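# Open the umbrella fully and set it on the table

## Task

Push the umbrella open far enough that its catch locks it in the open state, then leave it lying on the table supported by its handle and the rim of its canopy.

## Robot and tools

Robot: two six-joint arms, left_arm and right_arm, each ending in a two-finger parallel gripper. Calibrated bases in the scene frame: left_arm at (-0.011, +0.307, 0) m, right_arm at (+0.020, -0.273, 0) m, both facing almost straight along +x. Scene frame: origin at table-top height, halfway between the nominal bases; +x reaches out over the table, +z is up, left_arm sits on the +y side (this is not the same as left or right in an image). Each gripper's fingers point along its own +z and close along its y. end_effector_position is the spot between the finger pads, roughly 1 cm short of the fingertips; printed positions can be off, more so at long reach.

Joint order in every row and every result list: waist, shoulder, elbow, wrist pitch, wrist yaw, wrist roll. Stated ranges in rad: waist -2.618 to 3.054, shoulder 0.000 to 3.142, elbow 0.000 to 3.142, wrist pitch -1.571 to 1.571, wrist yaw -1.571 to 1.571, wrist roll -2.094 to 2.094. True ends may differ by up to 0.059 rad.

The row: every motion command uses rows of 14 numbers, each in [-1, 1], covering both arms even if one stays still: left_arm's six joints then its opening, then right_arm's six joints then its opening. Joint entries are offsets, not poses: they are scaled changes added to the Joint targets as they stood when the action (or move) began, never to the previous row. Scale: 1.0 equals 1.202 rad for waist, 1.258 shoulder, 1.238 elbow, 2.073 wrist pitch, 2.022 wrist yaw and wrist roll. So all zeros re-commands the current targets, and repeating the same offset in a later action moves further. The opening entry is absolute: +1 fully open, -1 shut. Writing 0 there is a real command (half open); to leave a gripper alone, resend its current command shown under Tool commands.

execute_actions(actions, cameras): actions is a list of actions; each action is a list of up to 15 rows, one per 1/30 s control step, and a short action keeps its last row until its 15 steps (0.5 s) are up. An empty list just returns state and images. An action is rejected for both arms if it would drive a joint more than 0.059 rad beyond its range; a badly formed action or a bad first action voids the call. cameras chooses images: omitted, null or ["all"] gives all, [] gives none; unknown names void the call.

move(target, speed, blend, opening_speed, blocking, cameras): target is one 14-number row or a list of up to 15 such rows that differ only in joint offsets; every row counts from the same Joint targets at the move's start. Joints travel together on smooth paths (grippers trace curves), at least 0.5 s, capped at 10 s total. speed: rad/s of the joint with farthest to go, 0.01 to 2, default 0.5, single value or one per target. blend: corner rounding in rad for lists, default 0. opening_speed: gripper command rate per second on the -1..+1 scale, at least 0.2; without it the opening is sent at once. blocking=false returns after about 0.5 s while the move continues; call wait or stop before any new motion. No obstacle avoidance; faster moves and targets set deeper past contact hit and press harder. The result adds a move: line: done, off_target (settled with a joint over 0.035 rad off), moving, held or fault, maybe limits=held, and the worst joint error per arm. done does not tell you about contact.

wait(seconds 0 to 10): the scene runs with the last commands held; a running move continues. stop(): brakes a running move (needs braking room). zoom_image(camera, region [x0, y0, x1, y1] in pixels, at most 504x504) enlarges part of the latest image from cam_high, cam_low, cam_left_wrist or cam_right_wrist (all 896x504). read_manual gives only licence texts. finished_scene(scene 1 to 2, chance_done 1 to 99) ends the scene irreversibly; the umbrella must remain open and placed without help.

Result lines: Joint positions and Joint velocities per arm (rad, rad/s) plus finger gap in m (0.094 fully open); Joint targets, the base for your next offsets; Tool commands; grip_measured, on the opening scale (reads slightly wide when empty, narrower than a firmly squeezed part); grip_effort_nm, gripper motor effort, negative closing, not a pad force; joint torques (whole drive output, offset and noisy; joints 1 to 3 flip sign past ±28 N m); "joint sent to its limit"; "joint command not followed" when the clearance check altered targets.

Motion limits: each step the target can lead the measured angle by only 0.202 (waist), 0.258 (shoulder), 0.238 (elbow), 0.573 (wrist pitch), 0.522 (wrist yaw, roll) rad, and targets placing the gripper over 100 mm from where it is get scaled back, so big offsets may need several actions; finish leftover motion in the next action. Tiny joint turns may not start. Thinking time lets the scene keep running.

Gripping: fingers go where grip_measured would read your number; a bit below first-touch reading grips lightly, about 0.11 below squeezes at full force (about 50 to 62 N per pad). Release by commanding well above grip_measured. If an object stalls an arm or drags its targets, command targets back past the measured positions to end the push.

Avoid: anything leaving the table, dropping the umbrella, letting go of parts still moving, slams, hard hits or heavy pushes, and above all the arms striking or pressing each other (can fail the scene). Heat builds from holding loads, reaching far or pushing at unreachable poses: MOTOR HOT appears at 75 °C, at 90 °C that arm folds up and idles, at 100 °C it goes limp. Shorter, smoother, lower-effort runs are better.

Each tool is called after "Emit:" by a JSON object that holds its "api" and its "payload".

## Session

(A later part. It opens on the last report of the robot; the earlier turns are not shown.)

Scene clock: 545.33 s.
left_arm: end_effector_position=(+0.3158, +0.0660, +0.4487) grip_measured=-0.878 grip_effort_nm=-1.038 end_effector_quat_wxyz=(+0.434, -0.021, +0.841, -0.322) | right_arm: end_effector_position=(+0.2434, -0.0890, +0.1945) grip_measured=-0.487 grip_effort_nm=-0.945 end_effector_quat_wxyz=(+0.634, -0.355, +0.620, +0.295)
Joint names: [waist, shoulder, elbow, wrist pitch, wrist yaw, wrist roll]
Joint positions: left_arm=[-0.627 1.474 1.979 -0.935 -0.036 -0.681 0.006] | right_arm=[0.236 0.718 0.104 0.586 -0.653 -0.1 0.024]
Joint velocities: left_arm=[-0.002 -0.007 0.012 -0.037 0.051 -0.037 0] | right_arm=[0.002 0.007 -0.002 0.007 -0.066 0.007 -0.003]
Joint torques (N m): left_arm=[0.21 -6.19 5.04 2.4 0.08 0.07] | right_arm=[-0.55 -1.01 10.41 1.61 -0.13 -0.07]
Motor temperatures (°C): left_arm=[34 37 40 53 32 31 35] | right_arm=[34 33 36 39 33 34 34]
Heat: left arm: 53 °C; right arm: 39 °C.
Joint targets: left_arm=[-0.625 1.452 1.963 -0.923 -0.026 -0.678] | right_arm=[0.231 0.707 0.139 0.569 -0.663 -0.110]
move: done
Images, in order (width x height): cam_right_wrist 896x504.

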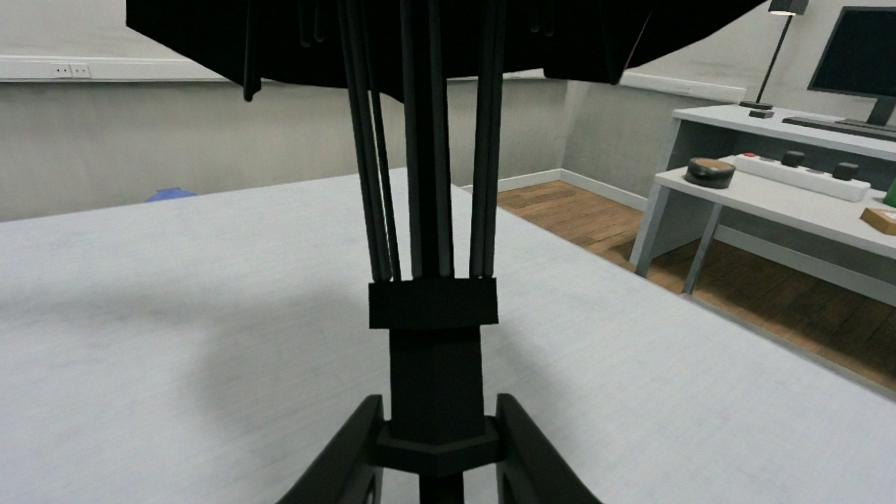

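Emit:
{"api": "move", "payload": {"target": [[-0.03,0.0246,0.0242,-0.0145,0.0084,-0.0074,-1.0,0.0026,0.0034,0.0994,-0.0289,0.0016,0,-0.5],[-0.0599,0.0493,0.0477,-0.0217,0.0069,-0.0148,-1.0,0.0053,0.02,0.1963,-0.0596,0.0032,0,-0.5]], "speed": 0.25, "blend": 0.05, "cameras": ["cam_right_wrist"]}}

Scene clock: 571.30 s.
left_arm: end_effector_position=(+0.3043, +0.0389, +0.4450) grip_measured=-0.878 grip_effort_nm=-1.043 end_effector_quat_wxyz=(+0.411, -0.001, +0.845, -0.343) | right_arm: end_effector_position=(+0.2590, -0.0834, +0.2592) grip_measured=-0.494 grip_effort_nm=-1.062 end_effector_quat_wxyz=(+0.651, -0.361, +0.601, +0.290)
Joint names: [waist, shoulder, elbow, wrist pitch, wrist yaw, wrist roll]
Joint positions: left_arm=[-0.689 1.502 1.997 -0.936 -0.019 -0.705 0.006] | right_arm=[0.236 0.735 0.333 0.422 -0.658 -0.11 0.024]
Joint velocities: left_arm=[0.002 -0.022 -0.012 -0.051 -0.051 -0.022 0] | right_arm=[0.012 0.007 0.022 0.066 -0.022 -0.007 0]
Joint torques (N m): left_arm=[-0.66 -3.88 8.31 1.95 0.06 0.02] | right_arm=[0.08 -0.66 12.05 1.96 0.01 0.02]
Motor temperatures (°C): left_arm=[34 37 40 53 32 31 35] | right_arm=[34 33 37 40 33 34 35]
Heat: left arm: 53 °C; right arm: 40 °C.
Joint targets: left_arm=[-0.697 1.514 2.022 -0.969 -0.012 -0.708] | right_arm=[0.237 0.732 0.382 0.445 -0.657 -0.110]
move: off_target (right_arm); right_arm: the elbow is farthest, 0.049 rad from its target
Images, in order (width x height): cam_right_wrist 896x504.

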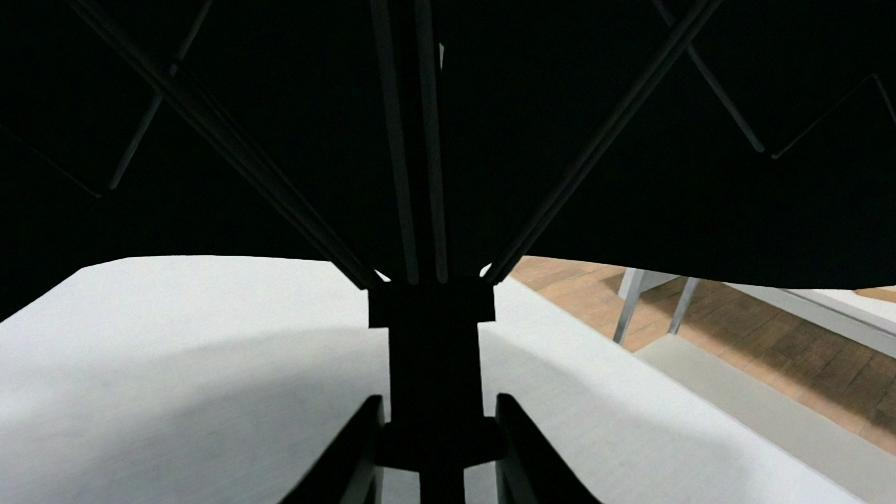

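Emit:
{"api": "move", "payload": {"target": [-0.0774,0.0668,0.0614,0.0014,-0.0806,-0.0208,-1.0,-0.0211,0.0337,0.1195,-0.0365,-0.0099,0,-0.5], "speed": 0.25, "cameras": ["cam_high", "cam_right_wrist"]}}

Scene clock: 590.67 s.
left_arm: end_effector_position=(+0.3119, +0.0180, +0.4519) grip_measured=-0.878 grip_effort_nm=-1.033 end_effector_quat_wxyz=(+0.438, -0.023, +0.838, -0.324) | right_arm: end_effector_position=(+0.2715, -0.0839, +0.2876) grip_measured=-0.494 grip_effort_nm=-1.072 end_effector_quat_wxyz=(+0.647, -0.358, +0.608, +0.289)
Joint names: [waist, shoulder, elbow, wrist pitch, wrist yaw, wrist roll]
Joint positions: left_arm=[-0.778 1.578 2.081 -0.927 -0.177 -0.744 0.006] | right_arm=[0.216 0.78 0.47 0.315 -0.67 -0.11 0.024]
Joint velocities: left_arm=[-0.007 0.002 -0.002 -0.007 0.051 -0.051 0] | right_arm=[-0.012 -0.007 0.007 -0.022 -0.022 0.037 0]
Joint torques (N m): left_arm=[-0.98 -3.99 7.65 1.88 -0.02 -0.02] | right_arm=[-0.49 -1.21 13.08 2.26 -0.09 0.01]
Motor temperatures (°C): left_arm=[34 37 41 51 32 31 35] | right_arm=[34 33 38 41 33 34 35]
Heat: left arm: 51 °C; right arm: 41 °C.
Joint targets: left_arm=[-0.790 1.598 2.098 -0.966 -0.175 -0.750] | right_arm=[0.212 0.774 0.530 0.369 -0.677 -0.110]
move: off_target (left_arm, right_arm); left_arm: the wrist pitch is farthest, 0.039 rad from its target; right_arm: the elbow is farthest, 0.060 rad from its target
Images, in order (width x height): cam_high 896x504, cam_right_wrist 896x504.

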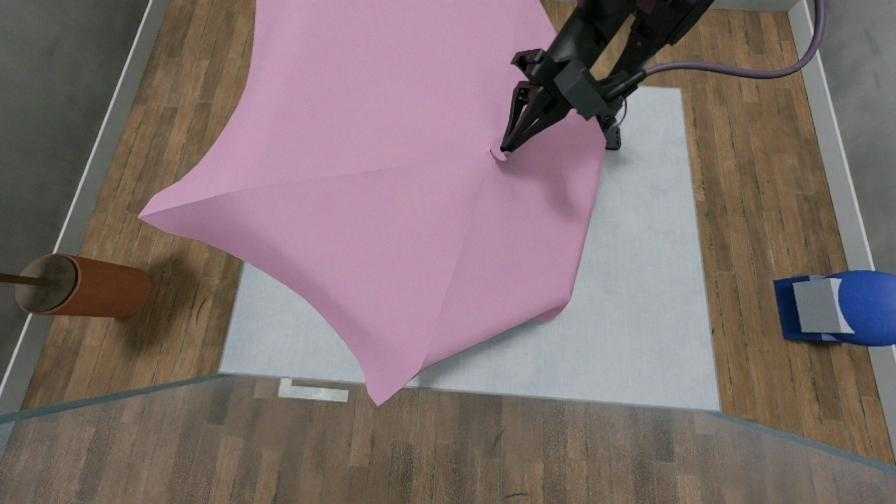

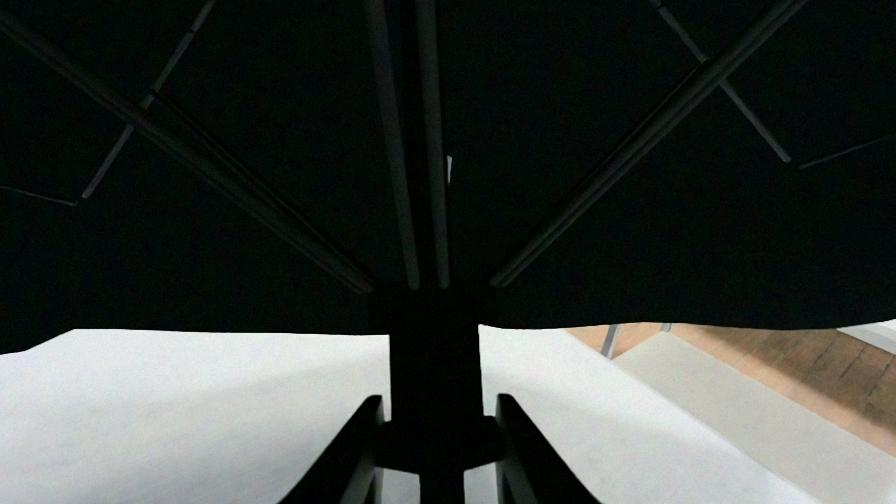

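Emit:
{"api": "execute_actions", "payload": {"actions": [], "cameras": ["cam_high", "cam_low"]}}

Scene clock: 601.13 s.
left_arm: end_effector_position=(+0.3119, +0.0181, +0.4519) grip_measured=-0.878 grip_effort_nm=-1.043 end_effector_quat_wxyz=(+0.438, -0.023, +0.838, -0.324) | right_arm: end_effector_position=(+0.2715, -0.0839, +0.2876) grip_measured=-0.494 grip_effort_nm=-1.062 end_effector_quat_wxyz=(+0.647, -0.358, +0.608, +0.289)
Joint names: [waist, shoulder, elbow, wrist pitch, wrist yaw, wrist roll]
Joint positions: left_arm=[-0.778 1.578 2.081 -0.927 -0.178 -0.745 0.006] | right_arm=[0.216 0.78 0.47 0.314 -0.67 -0.11 0.024]
Joint velocities: left_arm=[-0.017 -0.017 0.002 -0.095 0.022 -0.022 -0.001] | right_arm=[0.007 -0.002 -0.017 0.051 -0.022 -0.051 0.001]
Joint torques (N m): left_arm=[-0.95 -3.97 7.62 1.88 -0.04 -0.02] | right_arm=[-0.49 -1.11 13.04 2.27 -0.08 0.02]
Motor temperatures (°C): left_arm=[34 36 41 52 32 31 35] | right_arm=[34 33 39 43 33 34 36]
Heat: left arm: 52 °C; right arm: 43 °C.
Joint targets: left_arm=[-0.790 1.598 2.098 -0.966 -0.175 -0.750] | right_arm=[0.212 0.774 0.530 0.369 -0.676 -0.110]
Tool commands: left_gripper/opening=-1.0 right_gripper/opening=-0.5
Images, in order (width x height): cam_high 896x504, cam_low 896x504.

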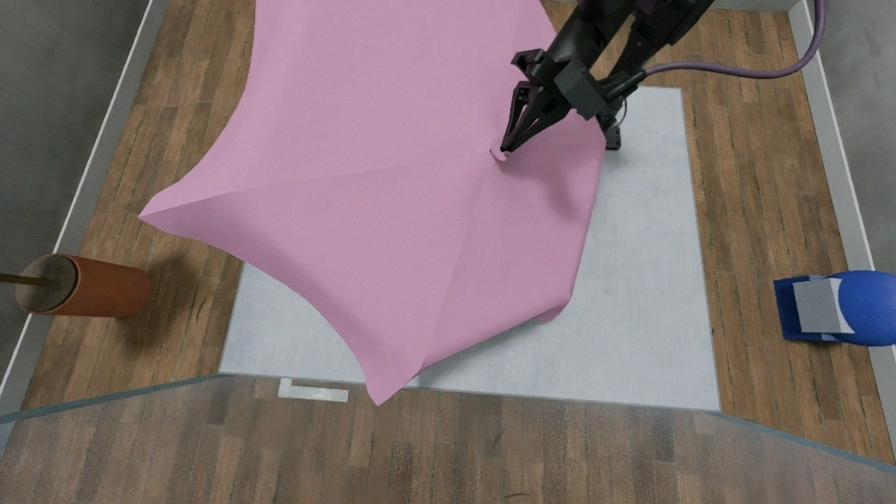

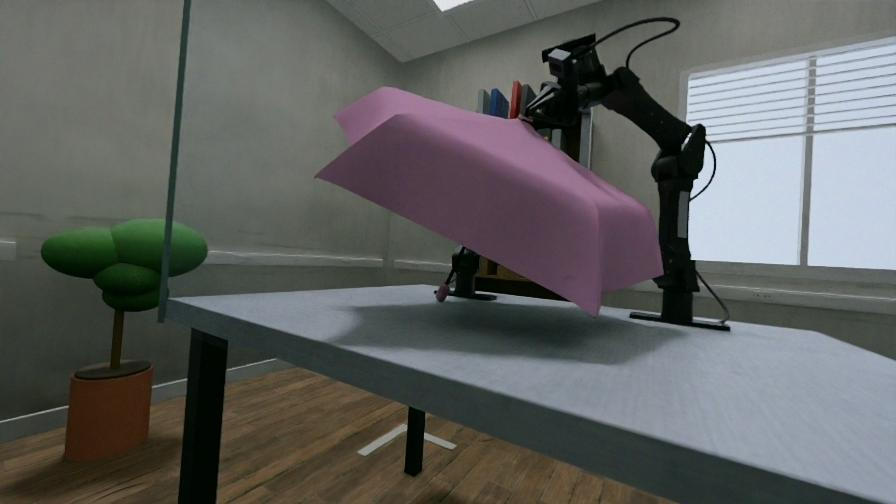

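Emit:
{"api": "zoom_image", "payload": {"camera": "cam_high", "region": [450, 60, 690, 340]}}

Emit:
{"api": "zoom_image", "payload": {"camera": "cam_low", "region": [400, 80, 740, 360]}}

Scaled by 1.800 from the camera's 896x504 image, which has a finer 1280x720 frame.

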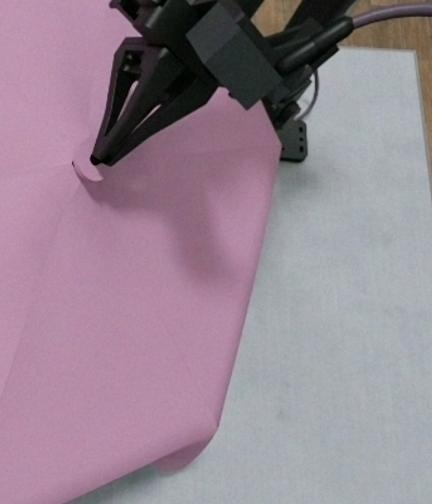

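Scaled by 1.482 from the camera's 896x504 image, which has a finer 1280x720 frame.

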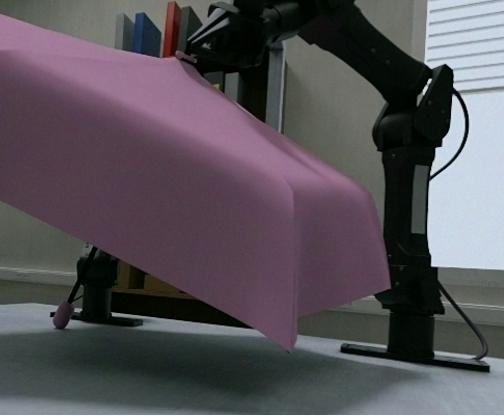

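Emit:
{"api": "move", "payload": {"target": [0, -0.0103, -0.0275, 0, 0, 0, -1.0, 0.0645, 0.0424, 0.1025, -0.0191, 0.0384, 0, -0.5], "speed": 0.12, "cameras": ["cam_high", "cam_right_wrist"]}}

Scene clock: 633.67 s.
left_arm: end_effector_position=(+0.3204, +0.0241, +0.4610) grip_measured=-0.878 grip_effort_nm=-1.033 end_effector_quat_wxyz=(+0.464, -0.042, +0.826, -0.317) | right_arm: end_effector_position=(+0.2780, -0.0707, +0.3027) grip_measured=-0.494 grip_effort_nm=-1.067 end_effector_quat_wxyz=(+0.632, -0.358, +0.622, +0.292)
Joint names: [waist, shoulder, elbow, wrist pitch, wrist yaw, wrist roll]
Joint positions: left_arm=[-0.778 1.578 2.081 -0.89 -0.237 -0.746 0.006] | right_arm=[0.28 0.833 0.579 0.219 -0.609 -0.11 0.024]
Joint velocities: left_arm=[0.012 -0.007 -0.017 -0.022 0.066 0.051 0] | right_arm=[-0.032 -0.022 -0.012 -0.007 0.007 -0.022 0]
Joint torques (N m): left_arm=[-0.95 -4.9 4.94 1.52 0.53 -0.01] | right_arm=[0.98 -1.52 14.67 2.83 0.09 0.01]
Motor temperatures (°C): left_arm=[34 36 41 51 32 31 35] | right_arm=[34 33 41 46 33 34 36]
Heat: left arm: 51 °C; right arm: 46 °C.
Joint targets: left_arm=[-0.790 1.585 2.064 -0.966 -0.175 -0.750] | right_arm=[0.289 0.828 0.657 0.330 -0.599 -0.110]
move: off_target (left_arm, right_arm); left_arm: the wrist pitch is farthest, 0.076 rad from its target; right_arm: the wrist pitch is farthest, 0.110 rad from its target
Images, in order (width x height): cam_high 896x504, cam_right_wrist 896x504.

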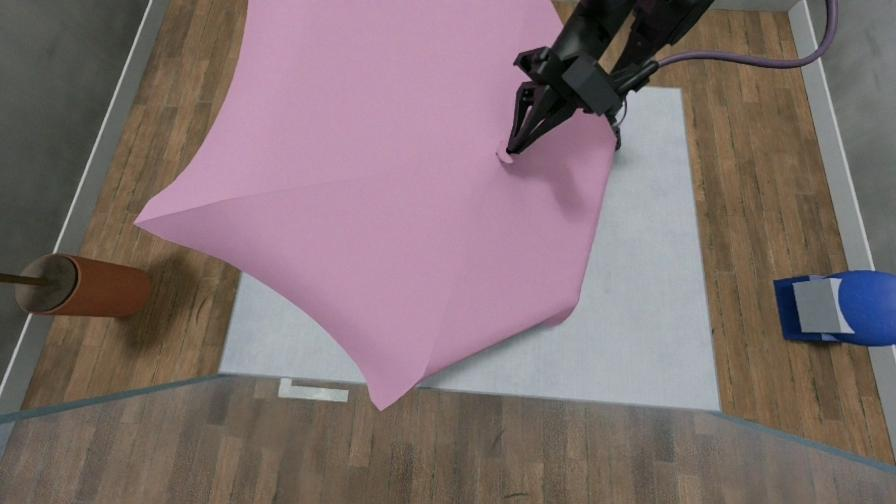

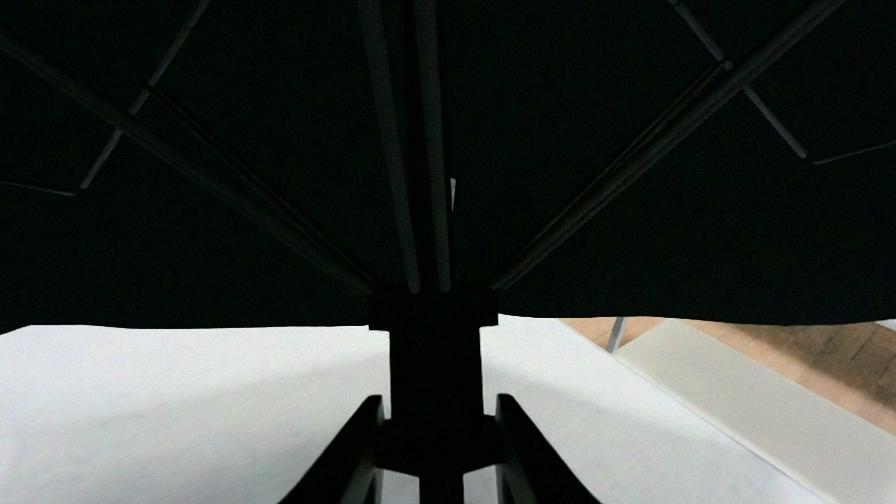

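Emit:
{"api": "wait", "payload": {"seconds": 0, "cameras": ["cam_low", "cam_left_wrist", "cam_high"]}}

Emit:
{"api": "zoom_image", "payload": {"camera": "cam_low", "region": [480, 100, 740, 360]}}

Emit:
{"api": "zoom_image", "payload": {"camera": "cam_high", "region": [480, 60, 680, 260]}}

Scene clock: 637.37 s.
left_arm: end_effector_position=(+0.3204, +0.0241, +0.4610) grip_measured=-0.878 grip_effort_nm=-1.038 end_effector_quat_wxyz=(+0.464, -0.042, +0.826, -0.317) | right_arm: end_effector_position=(+0.2781, -0.0707, +0.3027) grip_measured=-0.494 grip_effort_nm=-1.067 end_effector_quat_wxyz=(+0.632, -0.358, +0.622, +0.292)
Joint names: [waist, shoulder, elbow, wrist pitch, wrist yaw, wrist roll]
Joint positions: left_arm=[-0.778 1.578 2.081 -0.89 -0.237 -0.746 0.006] | right_arm=[0.28 0.833 0.579 0.218 -0.608 -0.11 0.024]
Joint velocities: left_arm=[-0.012 0.002 0.032 -0.022 -0.066 0.007 0] | right_arm=[-0.007 -0.007 -0.002 0.022 -0.081 -0.051 0]
Joint torques (N m): left_arm=[-0.96 -4.89 4.93 1.52 0.54 0] | right_arm=[0.9 -1.5 14.69 2.82 0.09 0.02]
Motor temperatures (°C): left_arm=[34 36 41 51 32 31 35] | right_arm=[34 33 41 47 33 34 36]
Heat: left arm: 51 °C; right arm: 47 °C.
Joint targets: left_arm=[-0.790 1.585 2.064 -0.966 -0.175 -0.750] | right_arm=[0.289 0.828 0.657 0.330 -0.599 -0.110]
Tool commands: left_gripper/opening=-1.0 right_gripper/opening=-0.5
Images, in order (width x height): cam_high 896x504, cam_low 896x504, cam_left_wrist 896x504.

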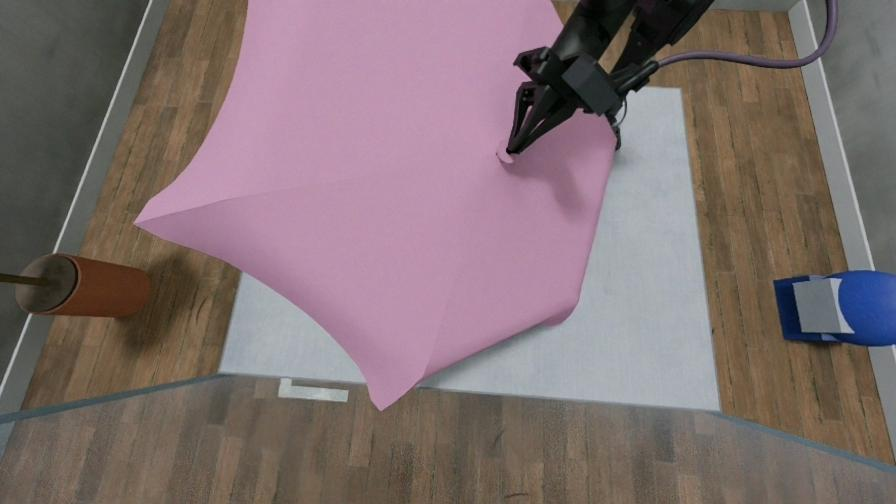

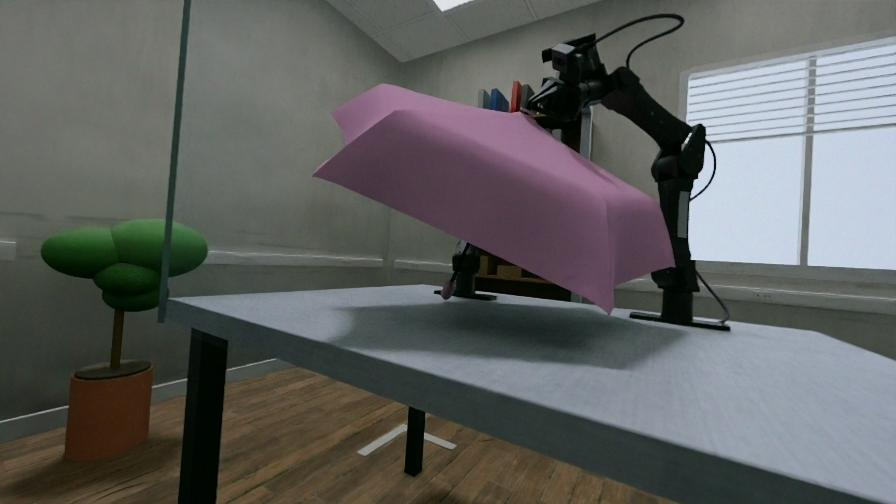

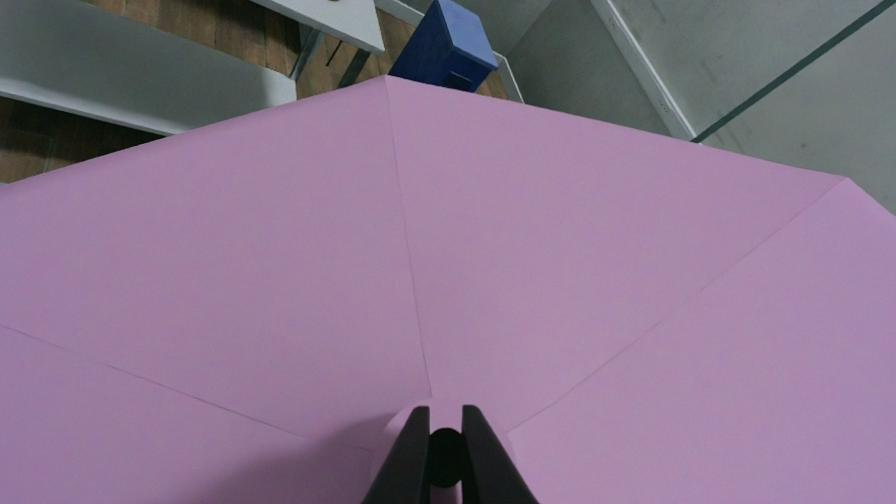

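Scaled by 1.938 from the camera's 896x504 image, which has a finer 1280x720 frame.

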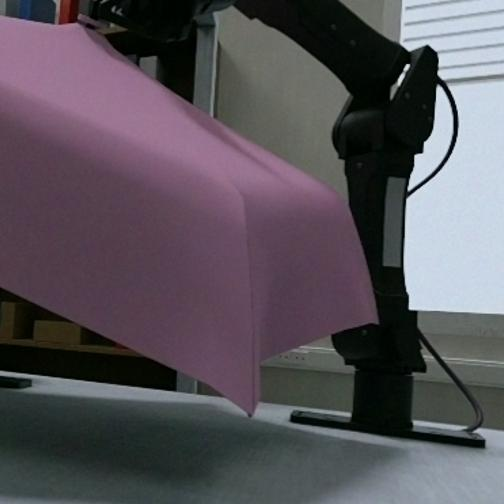

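Scaled by 2.520 from the camera's 896x504 image, which has a finer 1280x720 frame.

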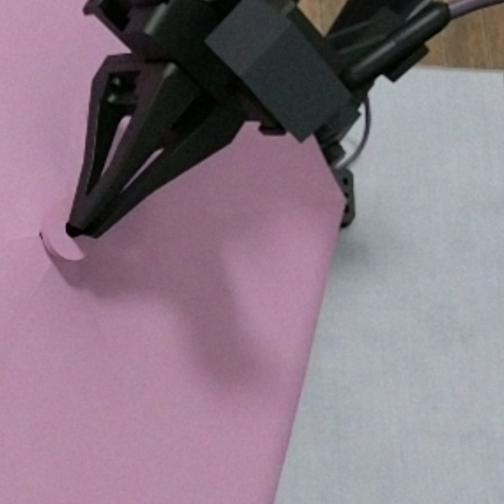

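Emit:
{"api": "move", "payload": {"target": [0, 0, 0, -0.0241, 0.0297, 0, -1.0, 0.0400, 0.0307, 0.0792, 0.0051, 0.0238, 0, -0.5], "speed": 0.12, "cameras": ["cam_right_wrist"]}}

Scene clock: 661.67 s.
left_arm: end_effector_position=(+0.3233, +0.0313, +0.4679) grip_measured=-0.878 grip_effort_nm=-1.038 end_effector_quat_wxyz=(+0.474, -0.050, +0.819, -0.319) | right_arm: end_effector_position=(+0.2802, -0.0598, +0.3173) grip_measured=-0.494 grip_effort_nm=-1.053 end_effector_quat_wxyz=(+0.627, -0.361, +0.625, +0.295)
Joint names: [waist, shoulder, elbow, wrist pitch, wrist yaw, wrist roll]
Joint positions: left_arm=[-0.764 1.569 2.081 -0.878 -0.243 -0.746 0.006] | right_arm=[0.328 0.869 0.659 0.162 -0.568 -0.11 0.024]
Joint velocities: left_arm=[-0.007 0.007 -0.002 -0.037 -0.007 -0.037 0] | right_arm=[0.012 -0.002 -0.012 -0.007 0.022 -0.095 0.001]
Joint torques (N m): left_arm=[-2.21 -4.04 4.92 0.91 1.18 -0.01] | right_arm=[0.91 -1.54 16.38 3.49 0.17 0.01]
Motor temperatures (°C): left_arm=[34 36 40 48 32 31 35] | right_arm=[34 33 40 49 33 34 36]
Heat: left arm: 48 °C; right arm: 49 °C.
Joint targets: left_arm=[-0.790 1.585 2.064 -1.016 -0.115 -0.750] | right_arm=[0.337 0.866 0.755 0.340 -0.551 -0.110]
move: off_target (left_arm, right_arm); left_arm: the wrist pitch is farthest, 0.138 rad from its target; right_arm: the wrist pitch is farthest, 0.179 rad from its target
Images, in order (width x height): cam_right_wrist 896x504.

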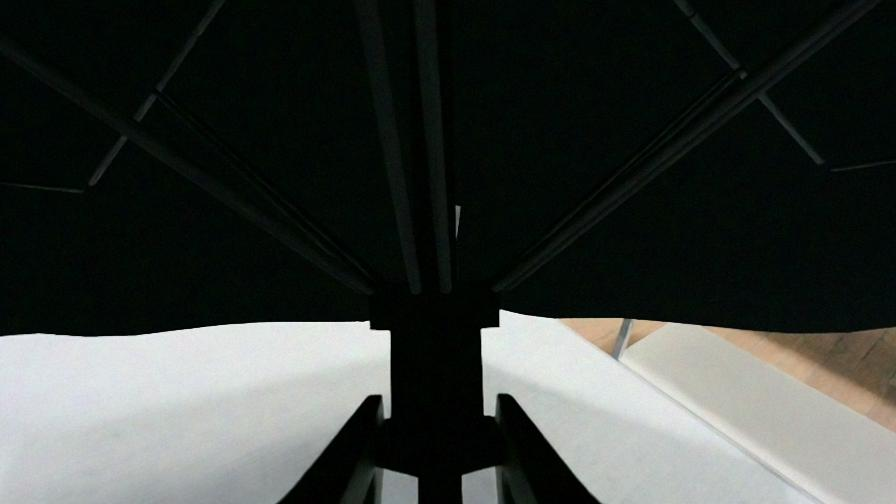

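Emit:
{"api": "wait", "payload": {"seconds": 0, "cameras": ["cam_low", "cam_left_wrist", "cam_high", "cam_right_wrist"]}}

Emit:
{"api": "zoom_image", "payload": {"camera": "cam_low", "region": [480, 60, 740, 340]}}

Emit:
{"api": "zoom_image", "payload": {"camera": "cam_high", "region": [480, 20, 680, 220]}}

Emit:
{"api": "zoom_image", "payload": {"camera": "cam_left_wrist", "region": [300, 350, 600, 504]}}

Scene clock: 670.07 s.
left_arm: end_effector_position=(+0.3233, +0.0313, +0.4679) grip_measured=-0.878 grip_effort_nm=-1.043 end_effector_quat_wxyz=(+0.474, -0.050, +0.819, -0.319) | right_arm: end_effector_position=(+0.2802, -0.0598, +0.3173) grip_measured=-0.494 grip_effort_nm=-1.062 end_effector_quat_wxyz=(+0.627, -0.361, +0.625, +0.295)
Joint names: [waist, shoulder, elbow, wrist pitch, wrist yaw, wrist roll]
Joint positions: left_arm=[-0.764 1.569 2.081 -0.878 -0.243 -0.746 0.006] | right_arm=[0.329 0.869 0.66 0.161 -0.568 -0.11 0.024]
Joint velocities: left_arm=[0.002 0.007 -0.002 -0.007 0.022 0.037 0] | right_arm=[-0.007 0.007 0.012 -0.022 -0.066 -0.022 0]
Joint torques (N m): left_arm=[-2.21 -4.05 4.92 0.91 1.18 -0.01] | right_arm=[0.88 -1.52 16.35 3.48 0.16 0.01]
Motor temperatures (°C): left_arm=[34 36 40 47 33 31 35] | right_arm=[34 33 40 55 33 34 36]
Heat: left arm: 47 °C; right arm: 55 °C.
Joint targets: left_arm=[-0.790 1.585 2.064 -1.016 -0.115 -0.750] | right_arm=[0.337 0.866 0.755 0.340 -0.550 -0.110]
Tool commands: left_gripper/opening=-1.0 right_gripper/opening=-0.5

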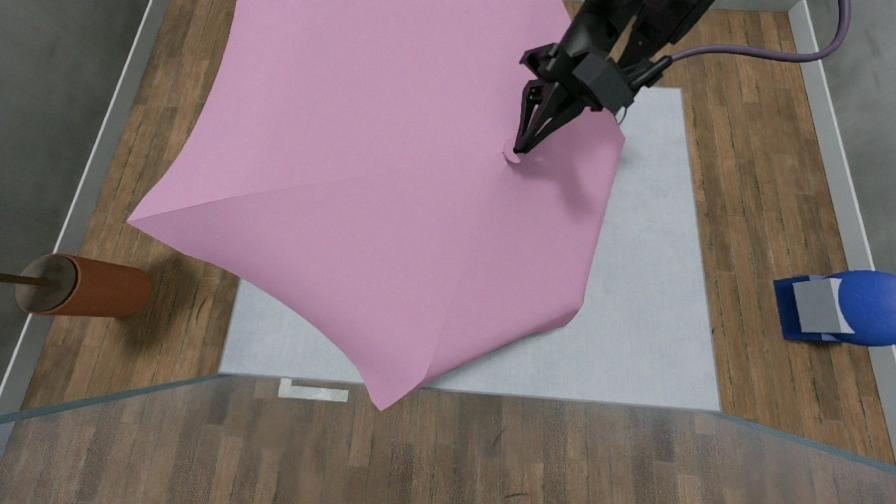

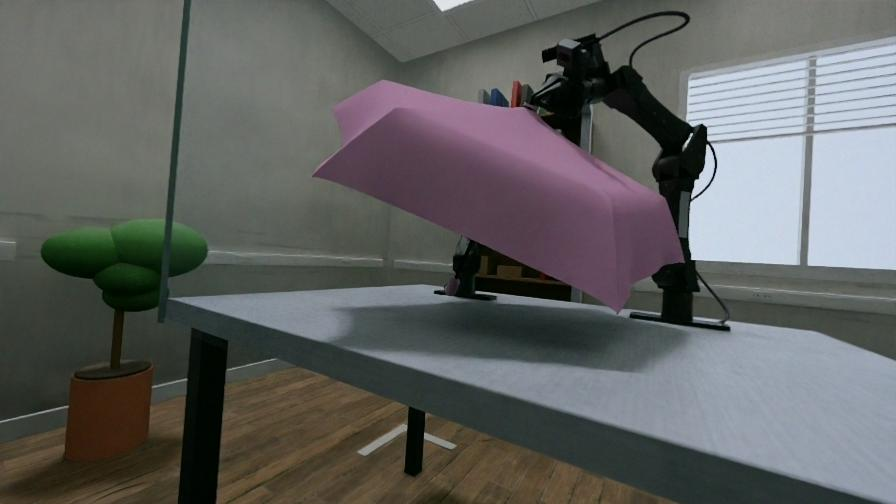

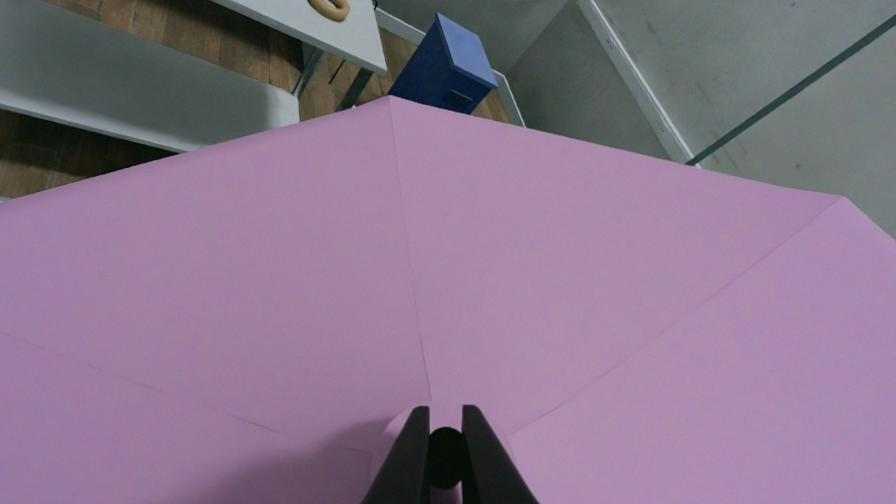

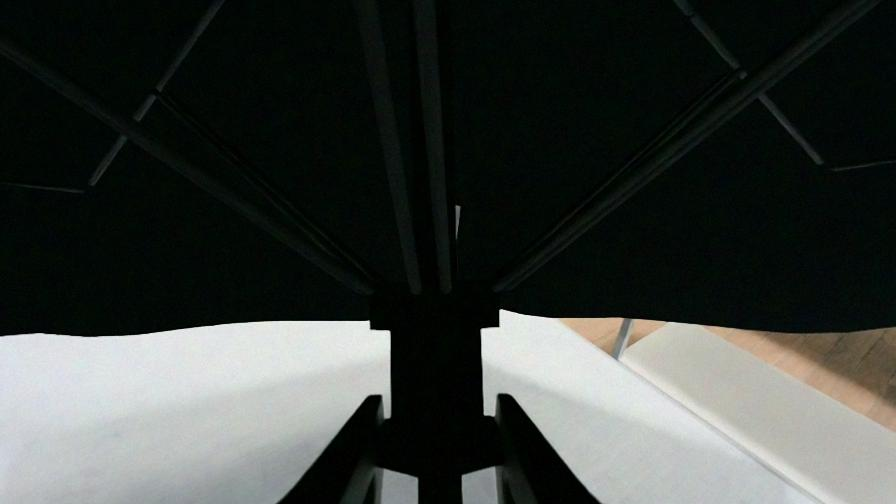

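Scaled by 1.800 from the camera's 896x504 image, which has a finer 1280x720 frame.

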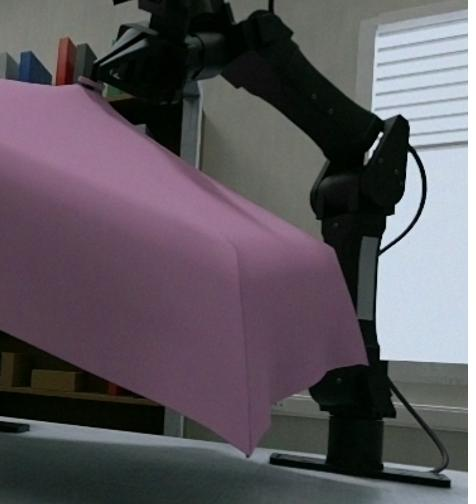

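Scaled by 2.520 from the camera's 896x504 image, which has a finer 1280x720 frame.

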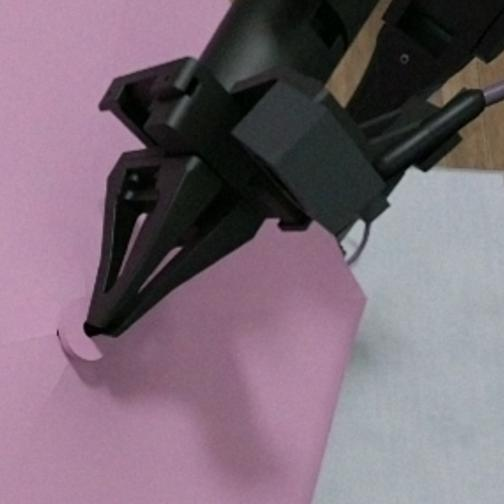

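Scaled by 1.680 from the camera's 896x504 image, which has a finer 1280x720 frame.

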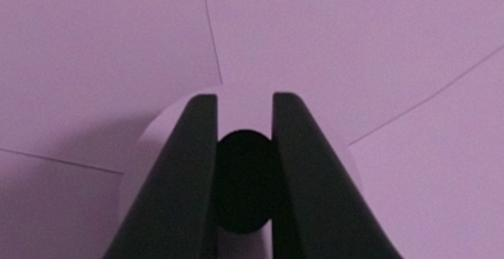

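Emit:
{"api": "zoom_image", "payload": {"camera": "cam_right_wrist", "region": [200, 0, 700, 340]}}

Scaled by 1.008 from the camera's 896x504 image, which has a finer 1280x720 frame.

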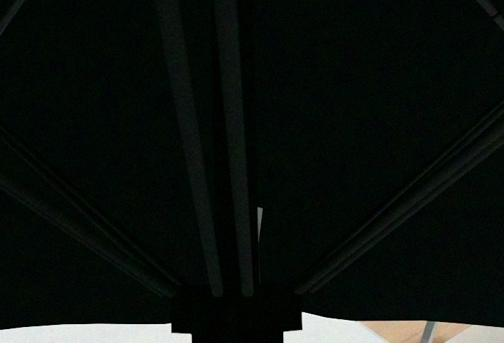

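Emit:
{"api": "move", "payload": {"target": [[-0.0075, 0, 0, -0.0186, 0.0235, 0, -1.0, -0.0083, 0.0135, -0.1115, 0.1693, -0.0054, 0.0495, -0.5], [-0.015, 0, 0, -0.0371, 0.047, 0, -1.0, -0.0183, 0.0882, -0.2019, 0.3666, -0.0124, 0.0999, -0.5]], "speed": 0.3, "blend": 0.05, "cameras": ["cam_right_wrist", "cam_low"]}}

Scene clock: 774.63 s.
left_arm: end_effector_position=(+0.3173, +0.0291, +0.4816) grip_measured=-0.878 grip_effort_nm=-1.033 end_effector_quat_wxyz=(+0.477, -0.042, +0.809, -0.342) | right_arm: end_effector_position=(+0.2736, -0.0532, +0.3422) grip_measured=-0.494 grip_effort_nm=-1.067 end_effector_quat_wxyz=(+0.712, -0.338, +0.500, +0.359)
Joint names: [waist, shoulder, elbow, wrist pitch, wrist yaw, wrist roll]
Joint positions: left_arm=[-0.764 1.557 2.094 -0.861 -0.207 -0.744 0.006] | right_arm=[0.321 0.988 0.47 0.866 -0.644 0.086 0.024]
Joint velocities: left_arm=[0.002 0.002 0.002 -0.066 0.022 -0.037 0] | right_arm=[-0.017 0.007 -0.017 0.022 -0.007 -0.022 0]
Joint torques (N m): left_arm=[-3.82 -3.11 3.78 -0.03 1.78 -0.04] | right_arm=[-0.51 -2.59 10.45 3.78 0.89 0.08]
Motor temperatures (°C): left_arm=[34 36 40 41 35 31 35] | right_arm=[34 33 43 79 33 34 37]
Heat: left arm: 41 °C; right arm: 79 °C. Fold the right arm in close to its base, or ease its load, before you think long.
Joint targets: left_arm=[-0.808 1.585 2.064 -1.092 -0.020 -0.750] | right_arm=[0.315 0.977 0.505 1.100 -0.576 0.092]
MOTOR HOT: the wrist pitch of the right arm reports 79 °C; the controller's stop level is 90 °C. To cool a motor, set the load down, stop pushing, or move to a pose that needs little force.
move: off_target (left_arm, right_arm); left_arm: the wrist pitch is farthest, 0.232 rad from its target; right_arm: the wrist pitch is farthest, 0.234 rad from its target
Images, in order (width x height): cam_low 896x504, cam_right_wrist 896x504.

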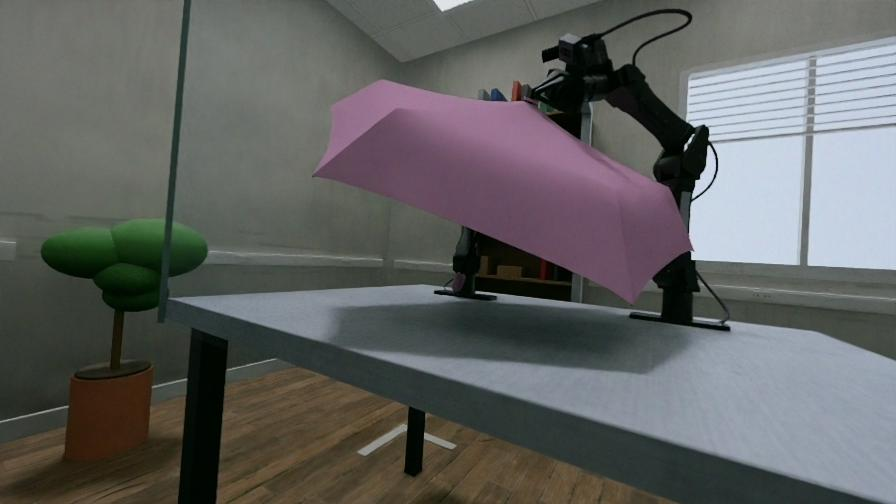

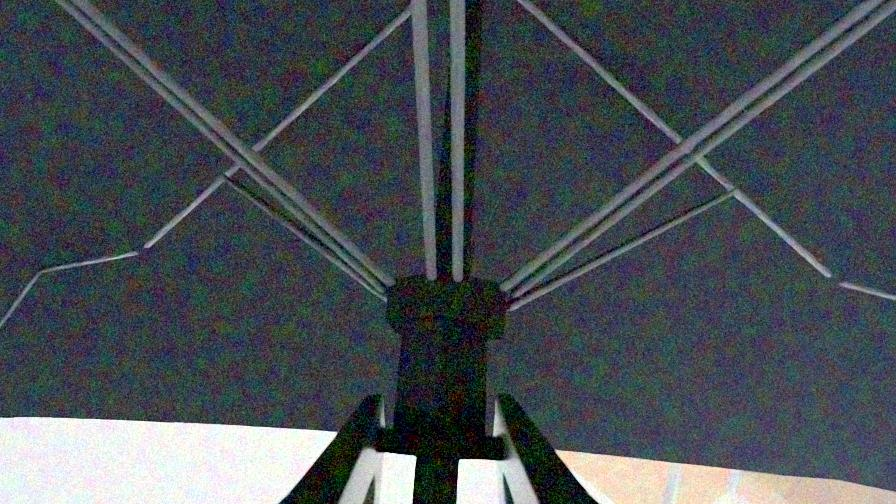

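Emit:
{"api": "move", "payload": {"target": [0.015, 0, 0, 0.08, -0.06, 0, -1.0, 0, 0, -0.03, -0.12, 0, 0, -0.5], "speed": 0.3, "cameras": []}}

Scene clock: 778.93 s.
left_arm: end_effector_position=(+0.3216, +0.0313, +0.4814) grip_measured=-0.878 grip_effort_nm=-1.043 end_effector_quat_wxyz=(+0.484, -0.049, +0.807, -0.334) | right_arm: end_effector_position=(+0.2785, -0.0525, +0.3277) grip_measured=-0.494 grip_effort_nm=-1.062 end_effector_quat_wxyz=(+0.696, -0.335, +0.526, +0.357)
Joint names: [waist, shoulder, elbow, wrist pitch, wrist yaw, wrist roll]
Joint positions: left_arm=[-0.764 1.562 2.094 -0.854 -0.234 -0.741 0.006] | right_arm=[0.321 0.988 0.464 0.805 -0.636 0.077 0.024]
Joint velocities: left_arm=[-0.002 -0.012 0.012 0.007 0.022 0.007 0] | right_arm=[-0.002 0.002 -0.007 0.037 -0.022 -0.022 0]
Joint torques (N m): left_arm=[-2.24 -3.54 3.78 1.58 0.84 -0.06] | right_arm=[-0.5 -2.67 7.68 2.05 0.76 0.18]
Motor temperatures (°C): left_arm=[34 36 40 41 36 31 35] | right_arm=[34 33 42 78 33 34 37]
Heat: left arm: 41 °C; right arm: 78 °C. Fold the right arm in close to its base, or ease its load, before you think long.
Joint targets: left_arm=[-0.790 1.585 2.064 -0.927 -0.141 -0.750] | right_arm=[0.315 0.977 0.468 0.852 -0.576 0.093]
MOTOR HOT: still on. The wrist pitch of the right arm reports 78 °C.
move: off_target (left_arm, right_arm); left_arm: the wrist yaw is farthest, 0.093 rad from its target; right_arm: the wrist yaw is farthest, 0.060 rad from its target
No camera images: "cameras" was empty.

Emit:
{"api": "wait", "payload": {"seconds": 0, "cameras": ["cam_high", "cam_right_wrist", "cam_low", "cam_left_wrist"]}}

Emit:
{"api": "zoom_image", "payload": {"camera": "cam_high", "region": [500, 0, 700, 200]}}

Emit:
{"api": "zoom_image", "payload": {"camera": "cam_low", "region": [600, 150, 740, 340]}}

Scene clock: 794.27 s.
left_arm: end_effector_position=(+0.3216, +0.0314, +0.4814) grip_measured=-0.878 grip_effort_nm=-1.033 end_effector_quat_wxyz=(+0.484, -0.049, +0.807, -0.334) | right_arm: end_effector_position=(+0.2785, -0.0525, +0.3276) grip_measured=-0.494 grip_effort_nm=-1.062 end_effector_quat_wxyz=(+0.696, -0.335, +0.526, +0.357)
Joint names: [waist, shoulder, elbow, wrist pitch, wrist yaw, wrist roll]
Joint positions: left_arm=[-0.764 1.562 2.094 -0.854 -0.234 -0.741 0.006] | right_arm=[0.321 0.988 0.464 0.805 -0.636 0.076 0.024]
Joint velocities: left_arm=[0.002 -0.007 -0.017 0.007 0.037 0.022 -0.001] | right_arm=[-0.007 0.002 -0.022 -0.007 -0.007 -0.066 0]
Joint torques (N m): left_arm=[-2.28 -3.55 3.77 1.58 0.85 -0.06] | right_arm=[-0.5 -2.65 7.66 2.05 0.77 0.17]
Motor temperatures (°C): left_arm=[34 36 40 41 35 31 35] | right_arm=[34 33 41 69 33 34 37]
Heat: left arm: 41 °C; right arm: 69 °C.
Joint targets: left_arm=[-0.790 1.585 2.064 -0.927 -0.141 -0.750] | right_arm=[0.315 0.977 0.468 0.852 -0.576 0.092]
Tool commands: left_gripper/opening=-1.0 right_gripper/opening=-0.5
MOTOR HOT: cleared for the motors of the right arm.

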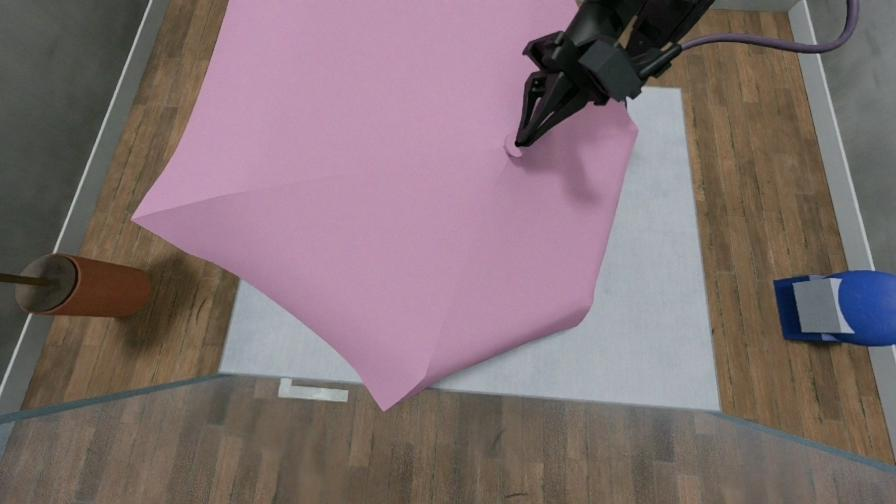

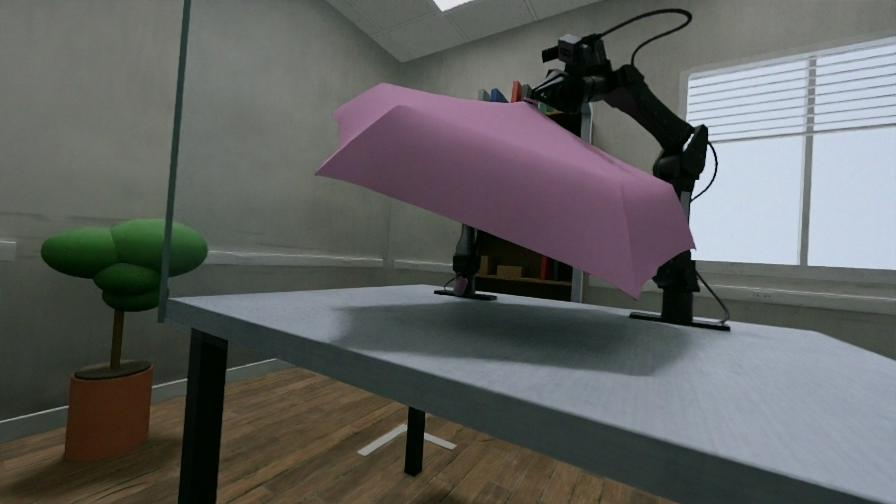

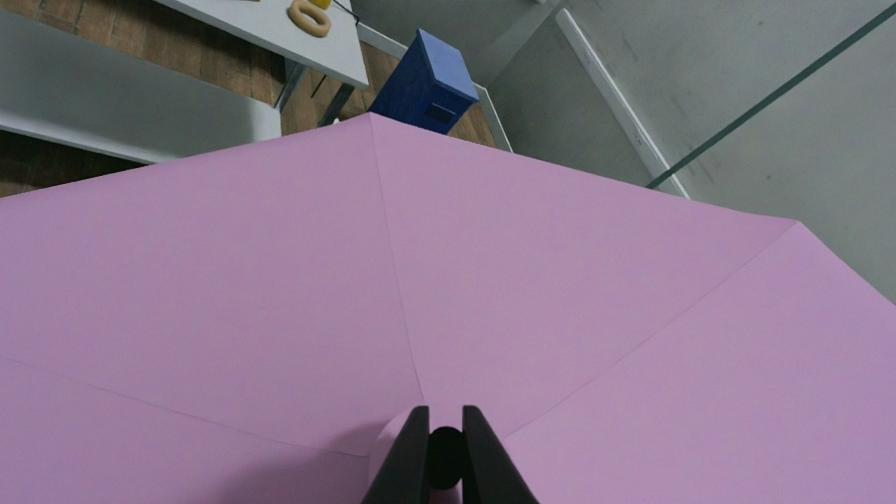

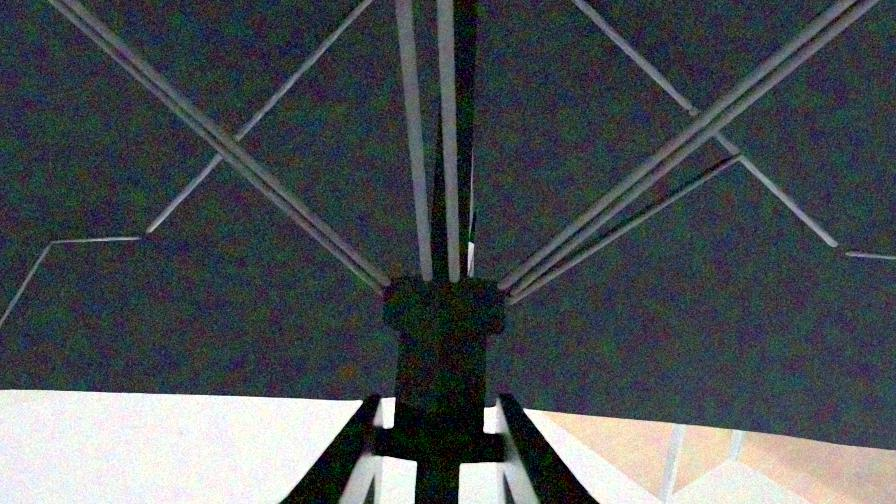

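Scaled by 2.520 from the camera's 896x504 image, which has a finer 1280x720 frame.

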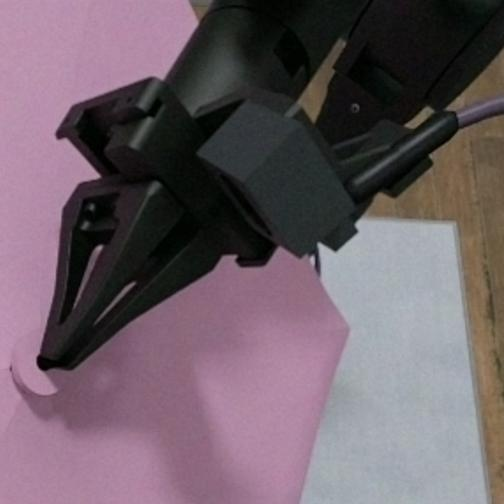

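Scaled by 2.653 from the camera's 896x504 image, which has a finer 1280x720 frame.

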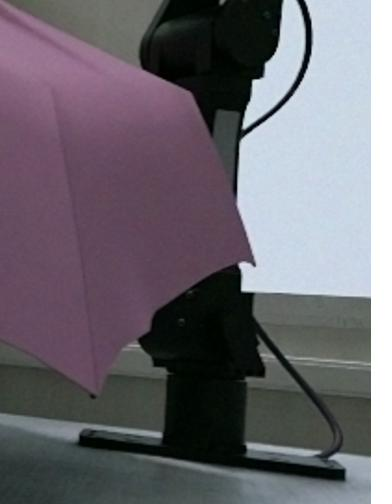

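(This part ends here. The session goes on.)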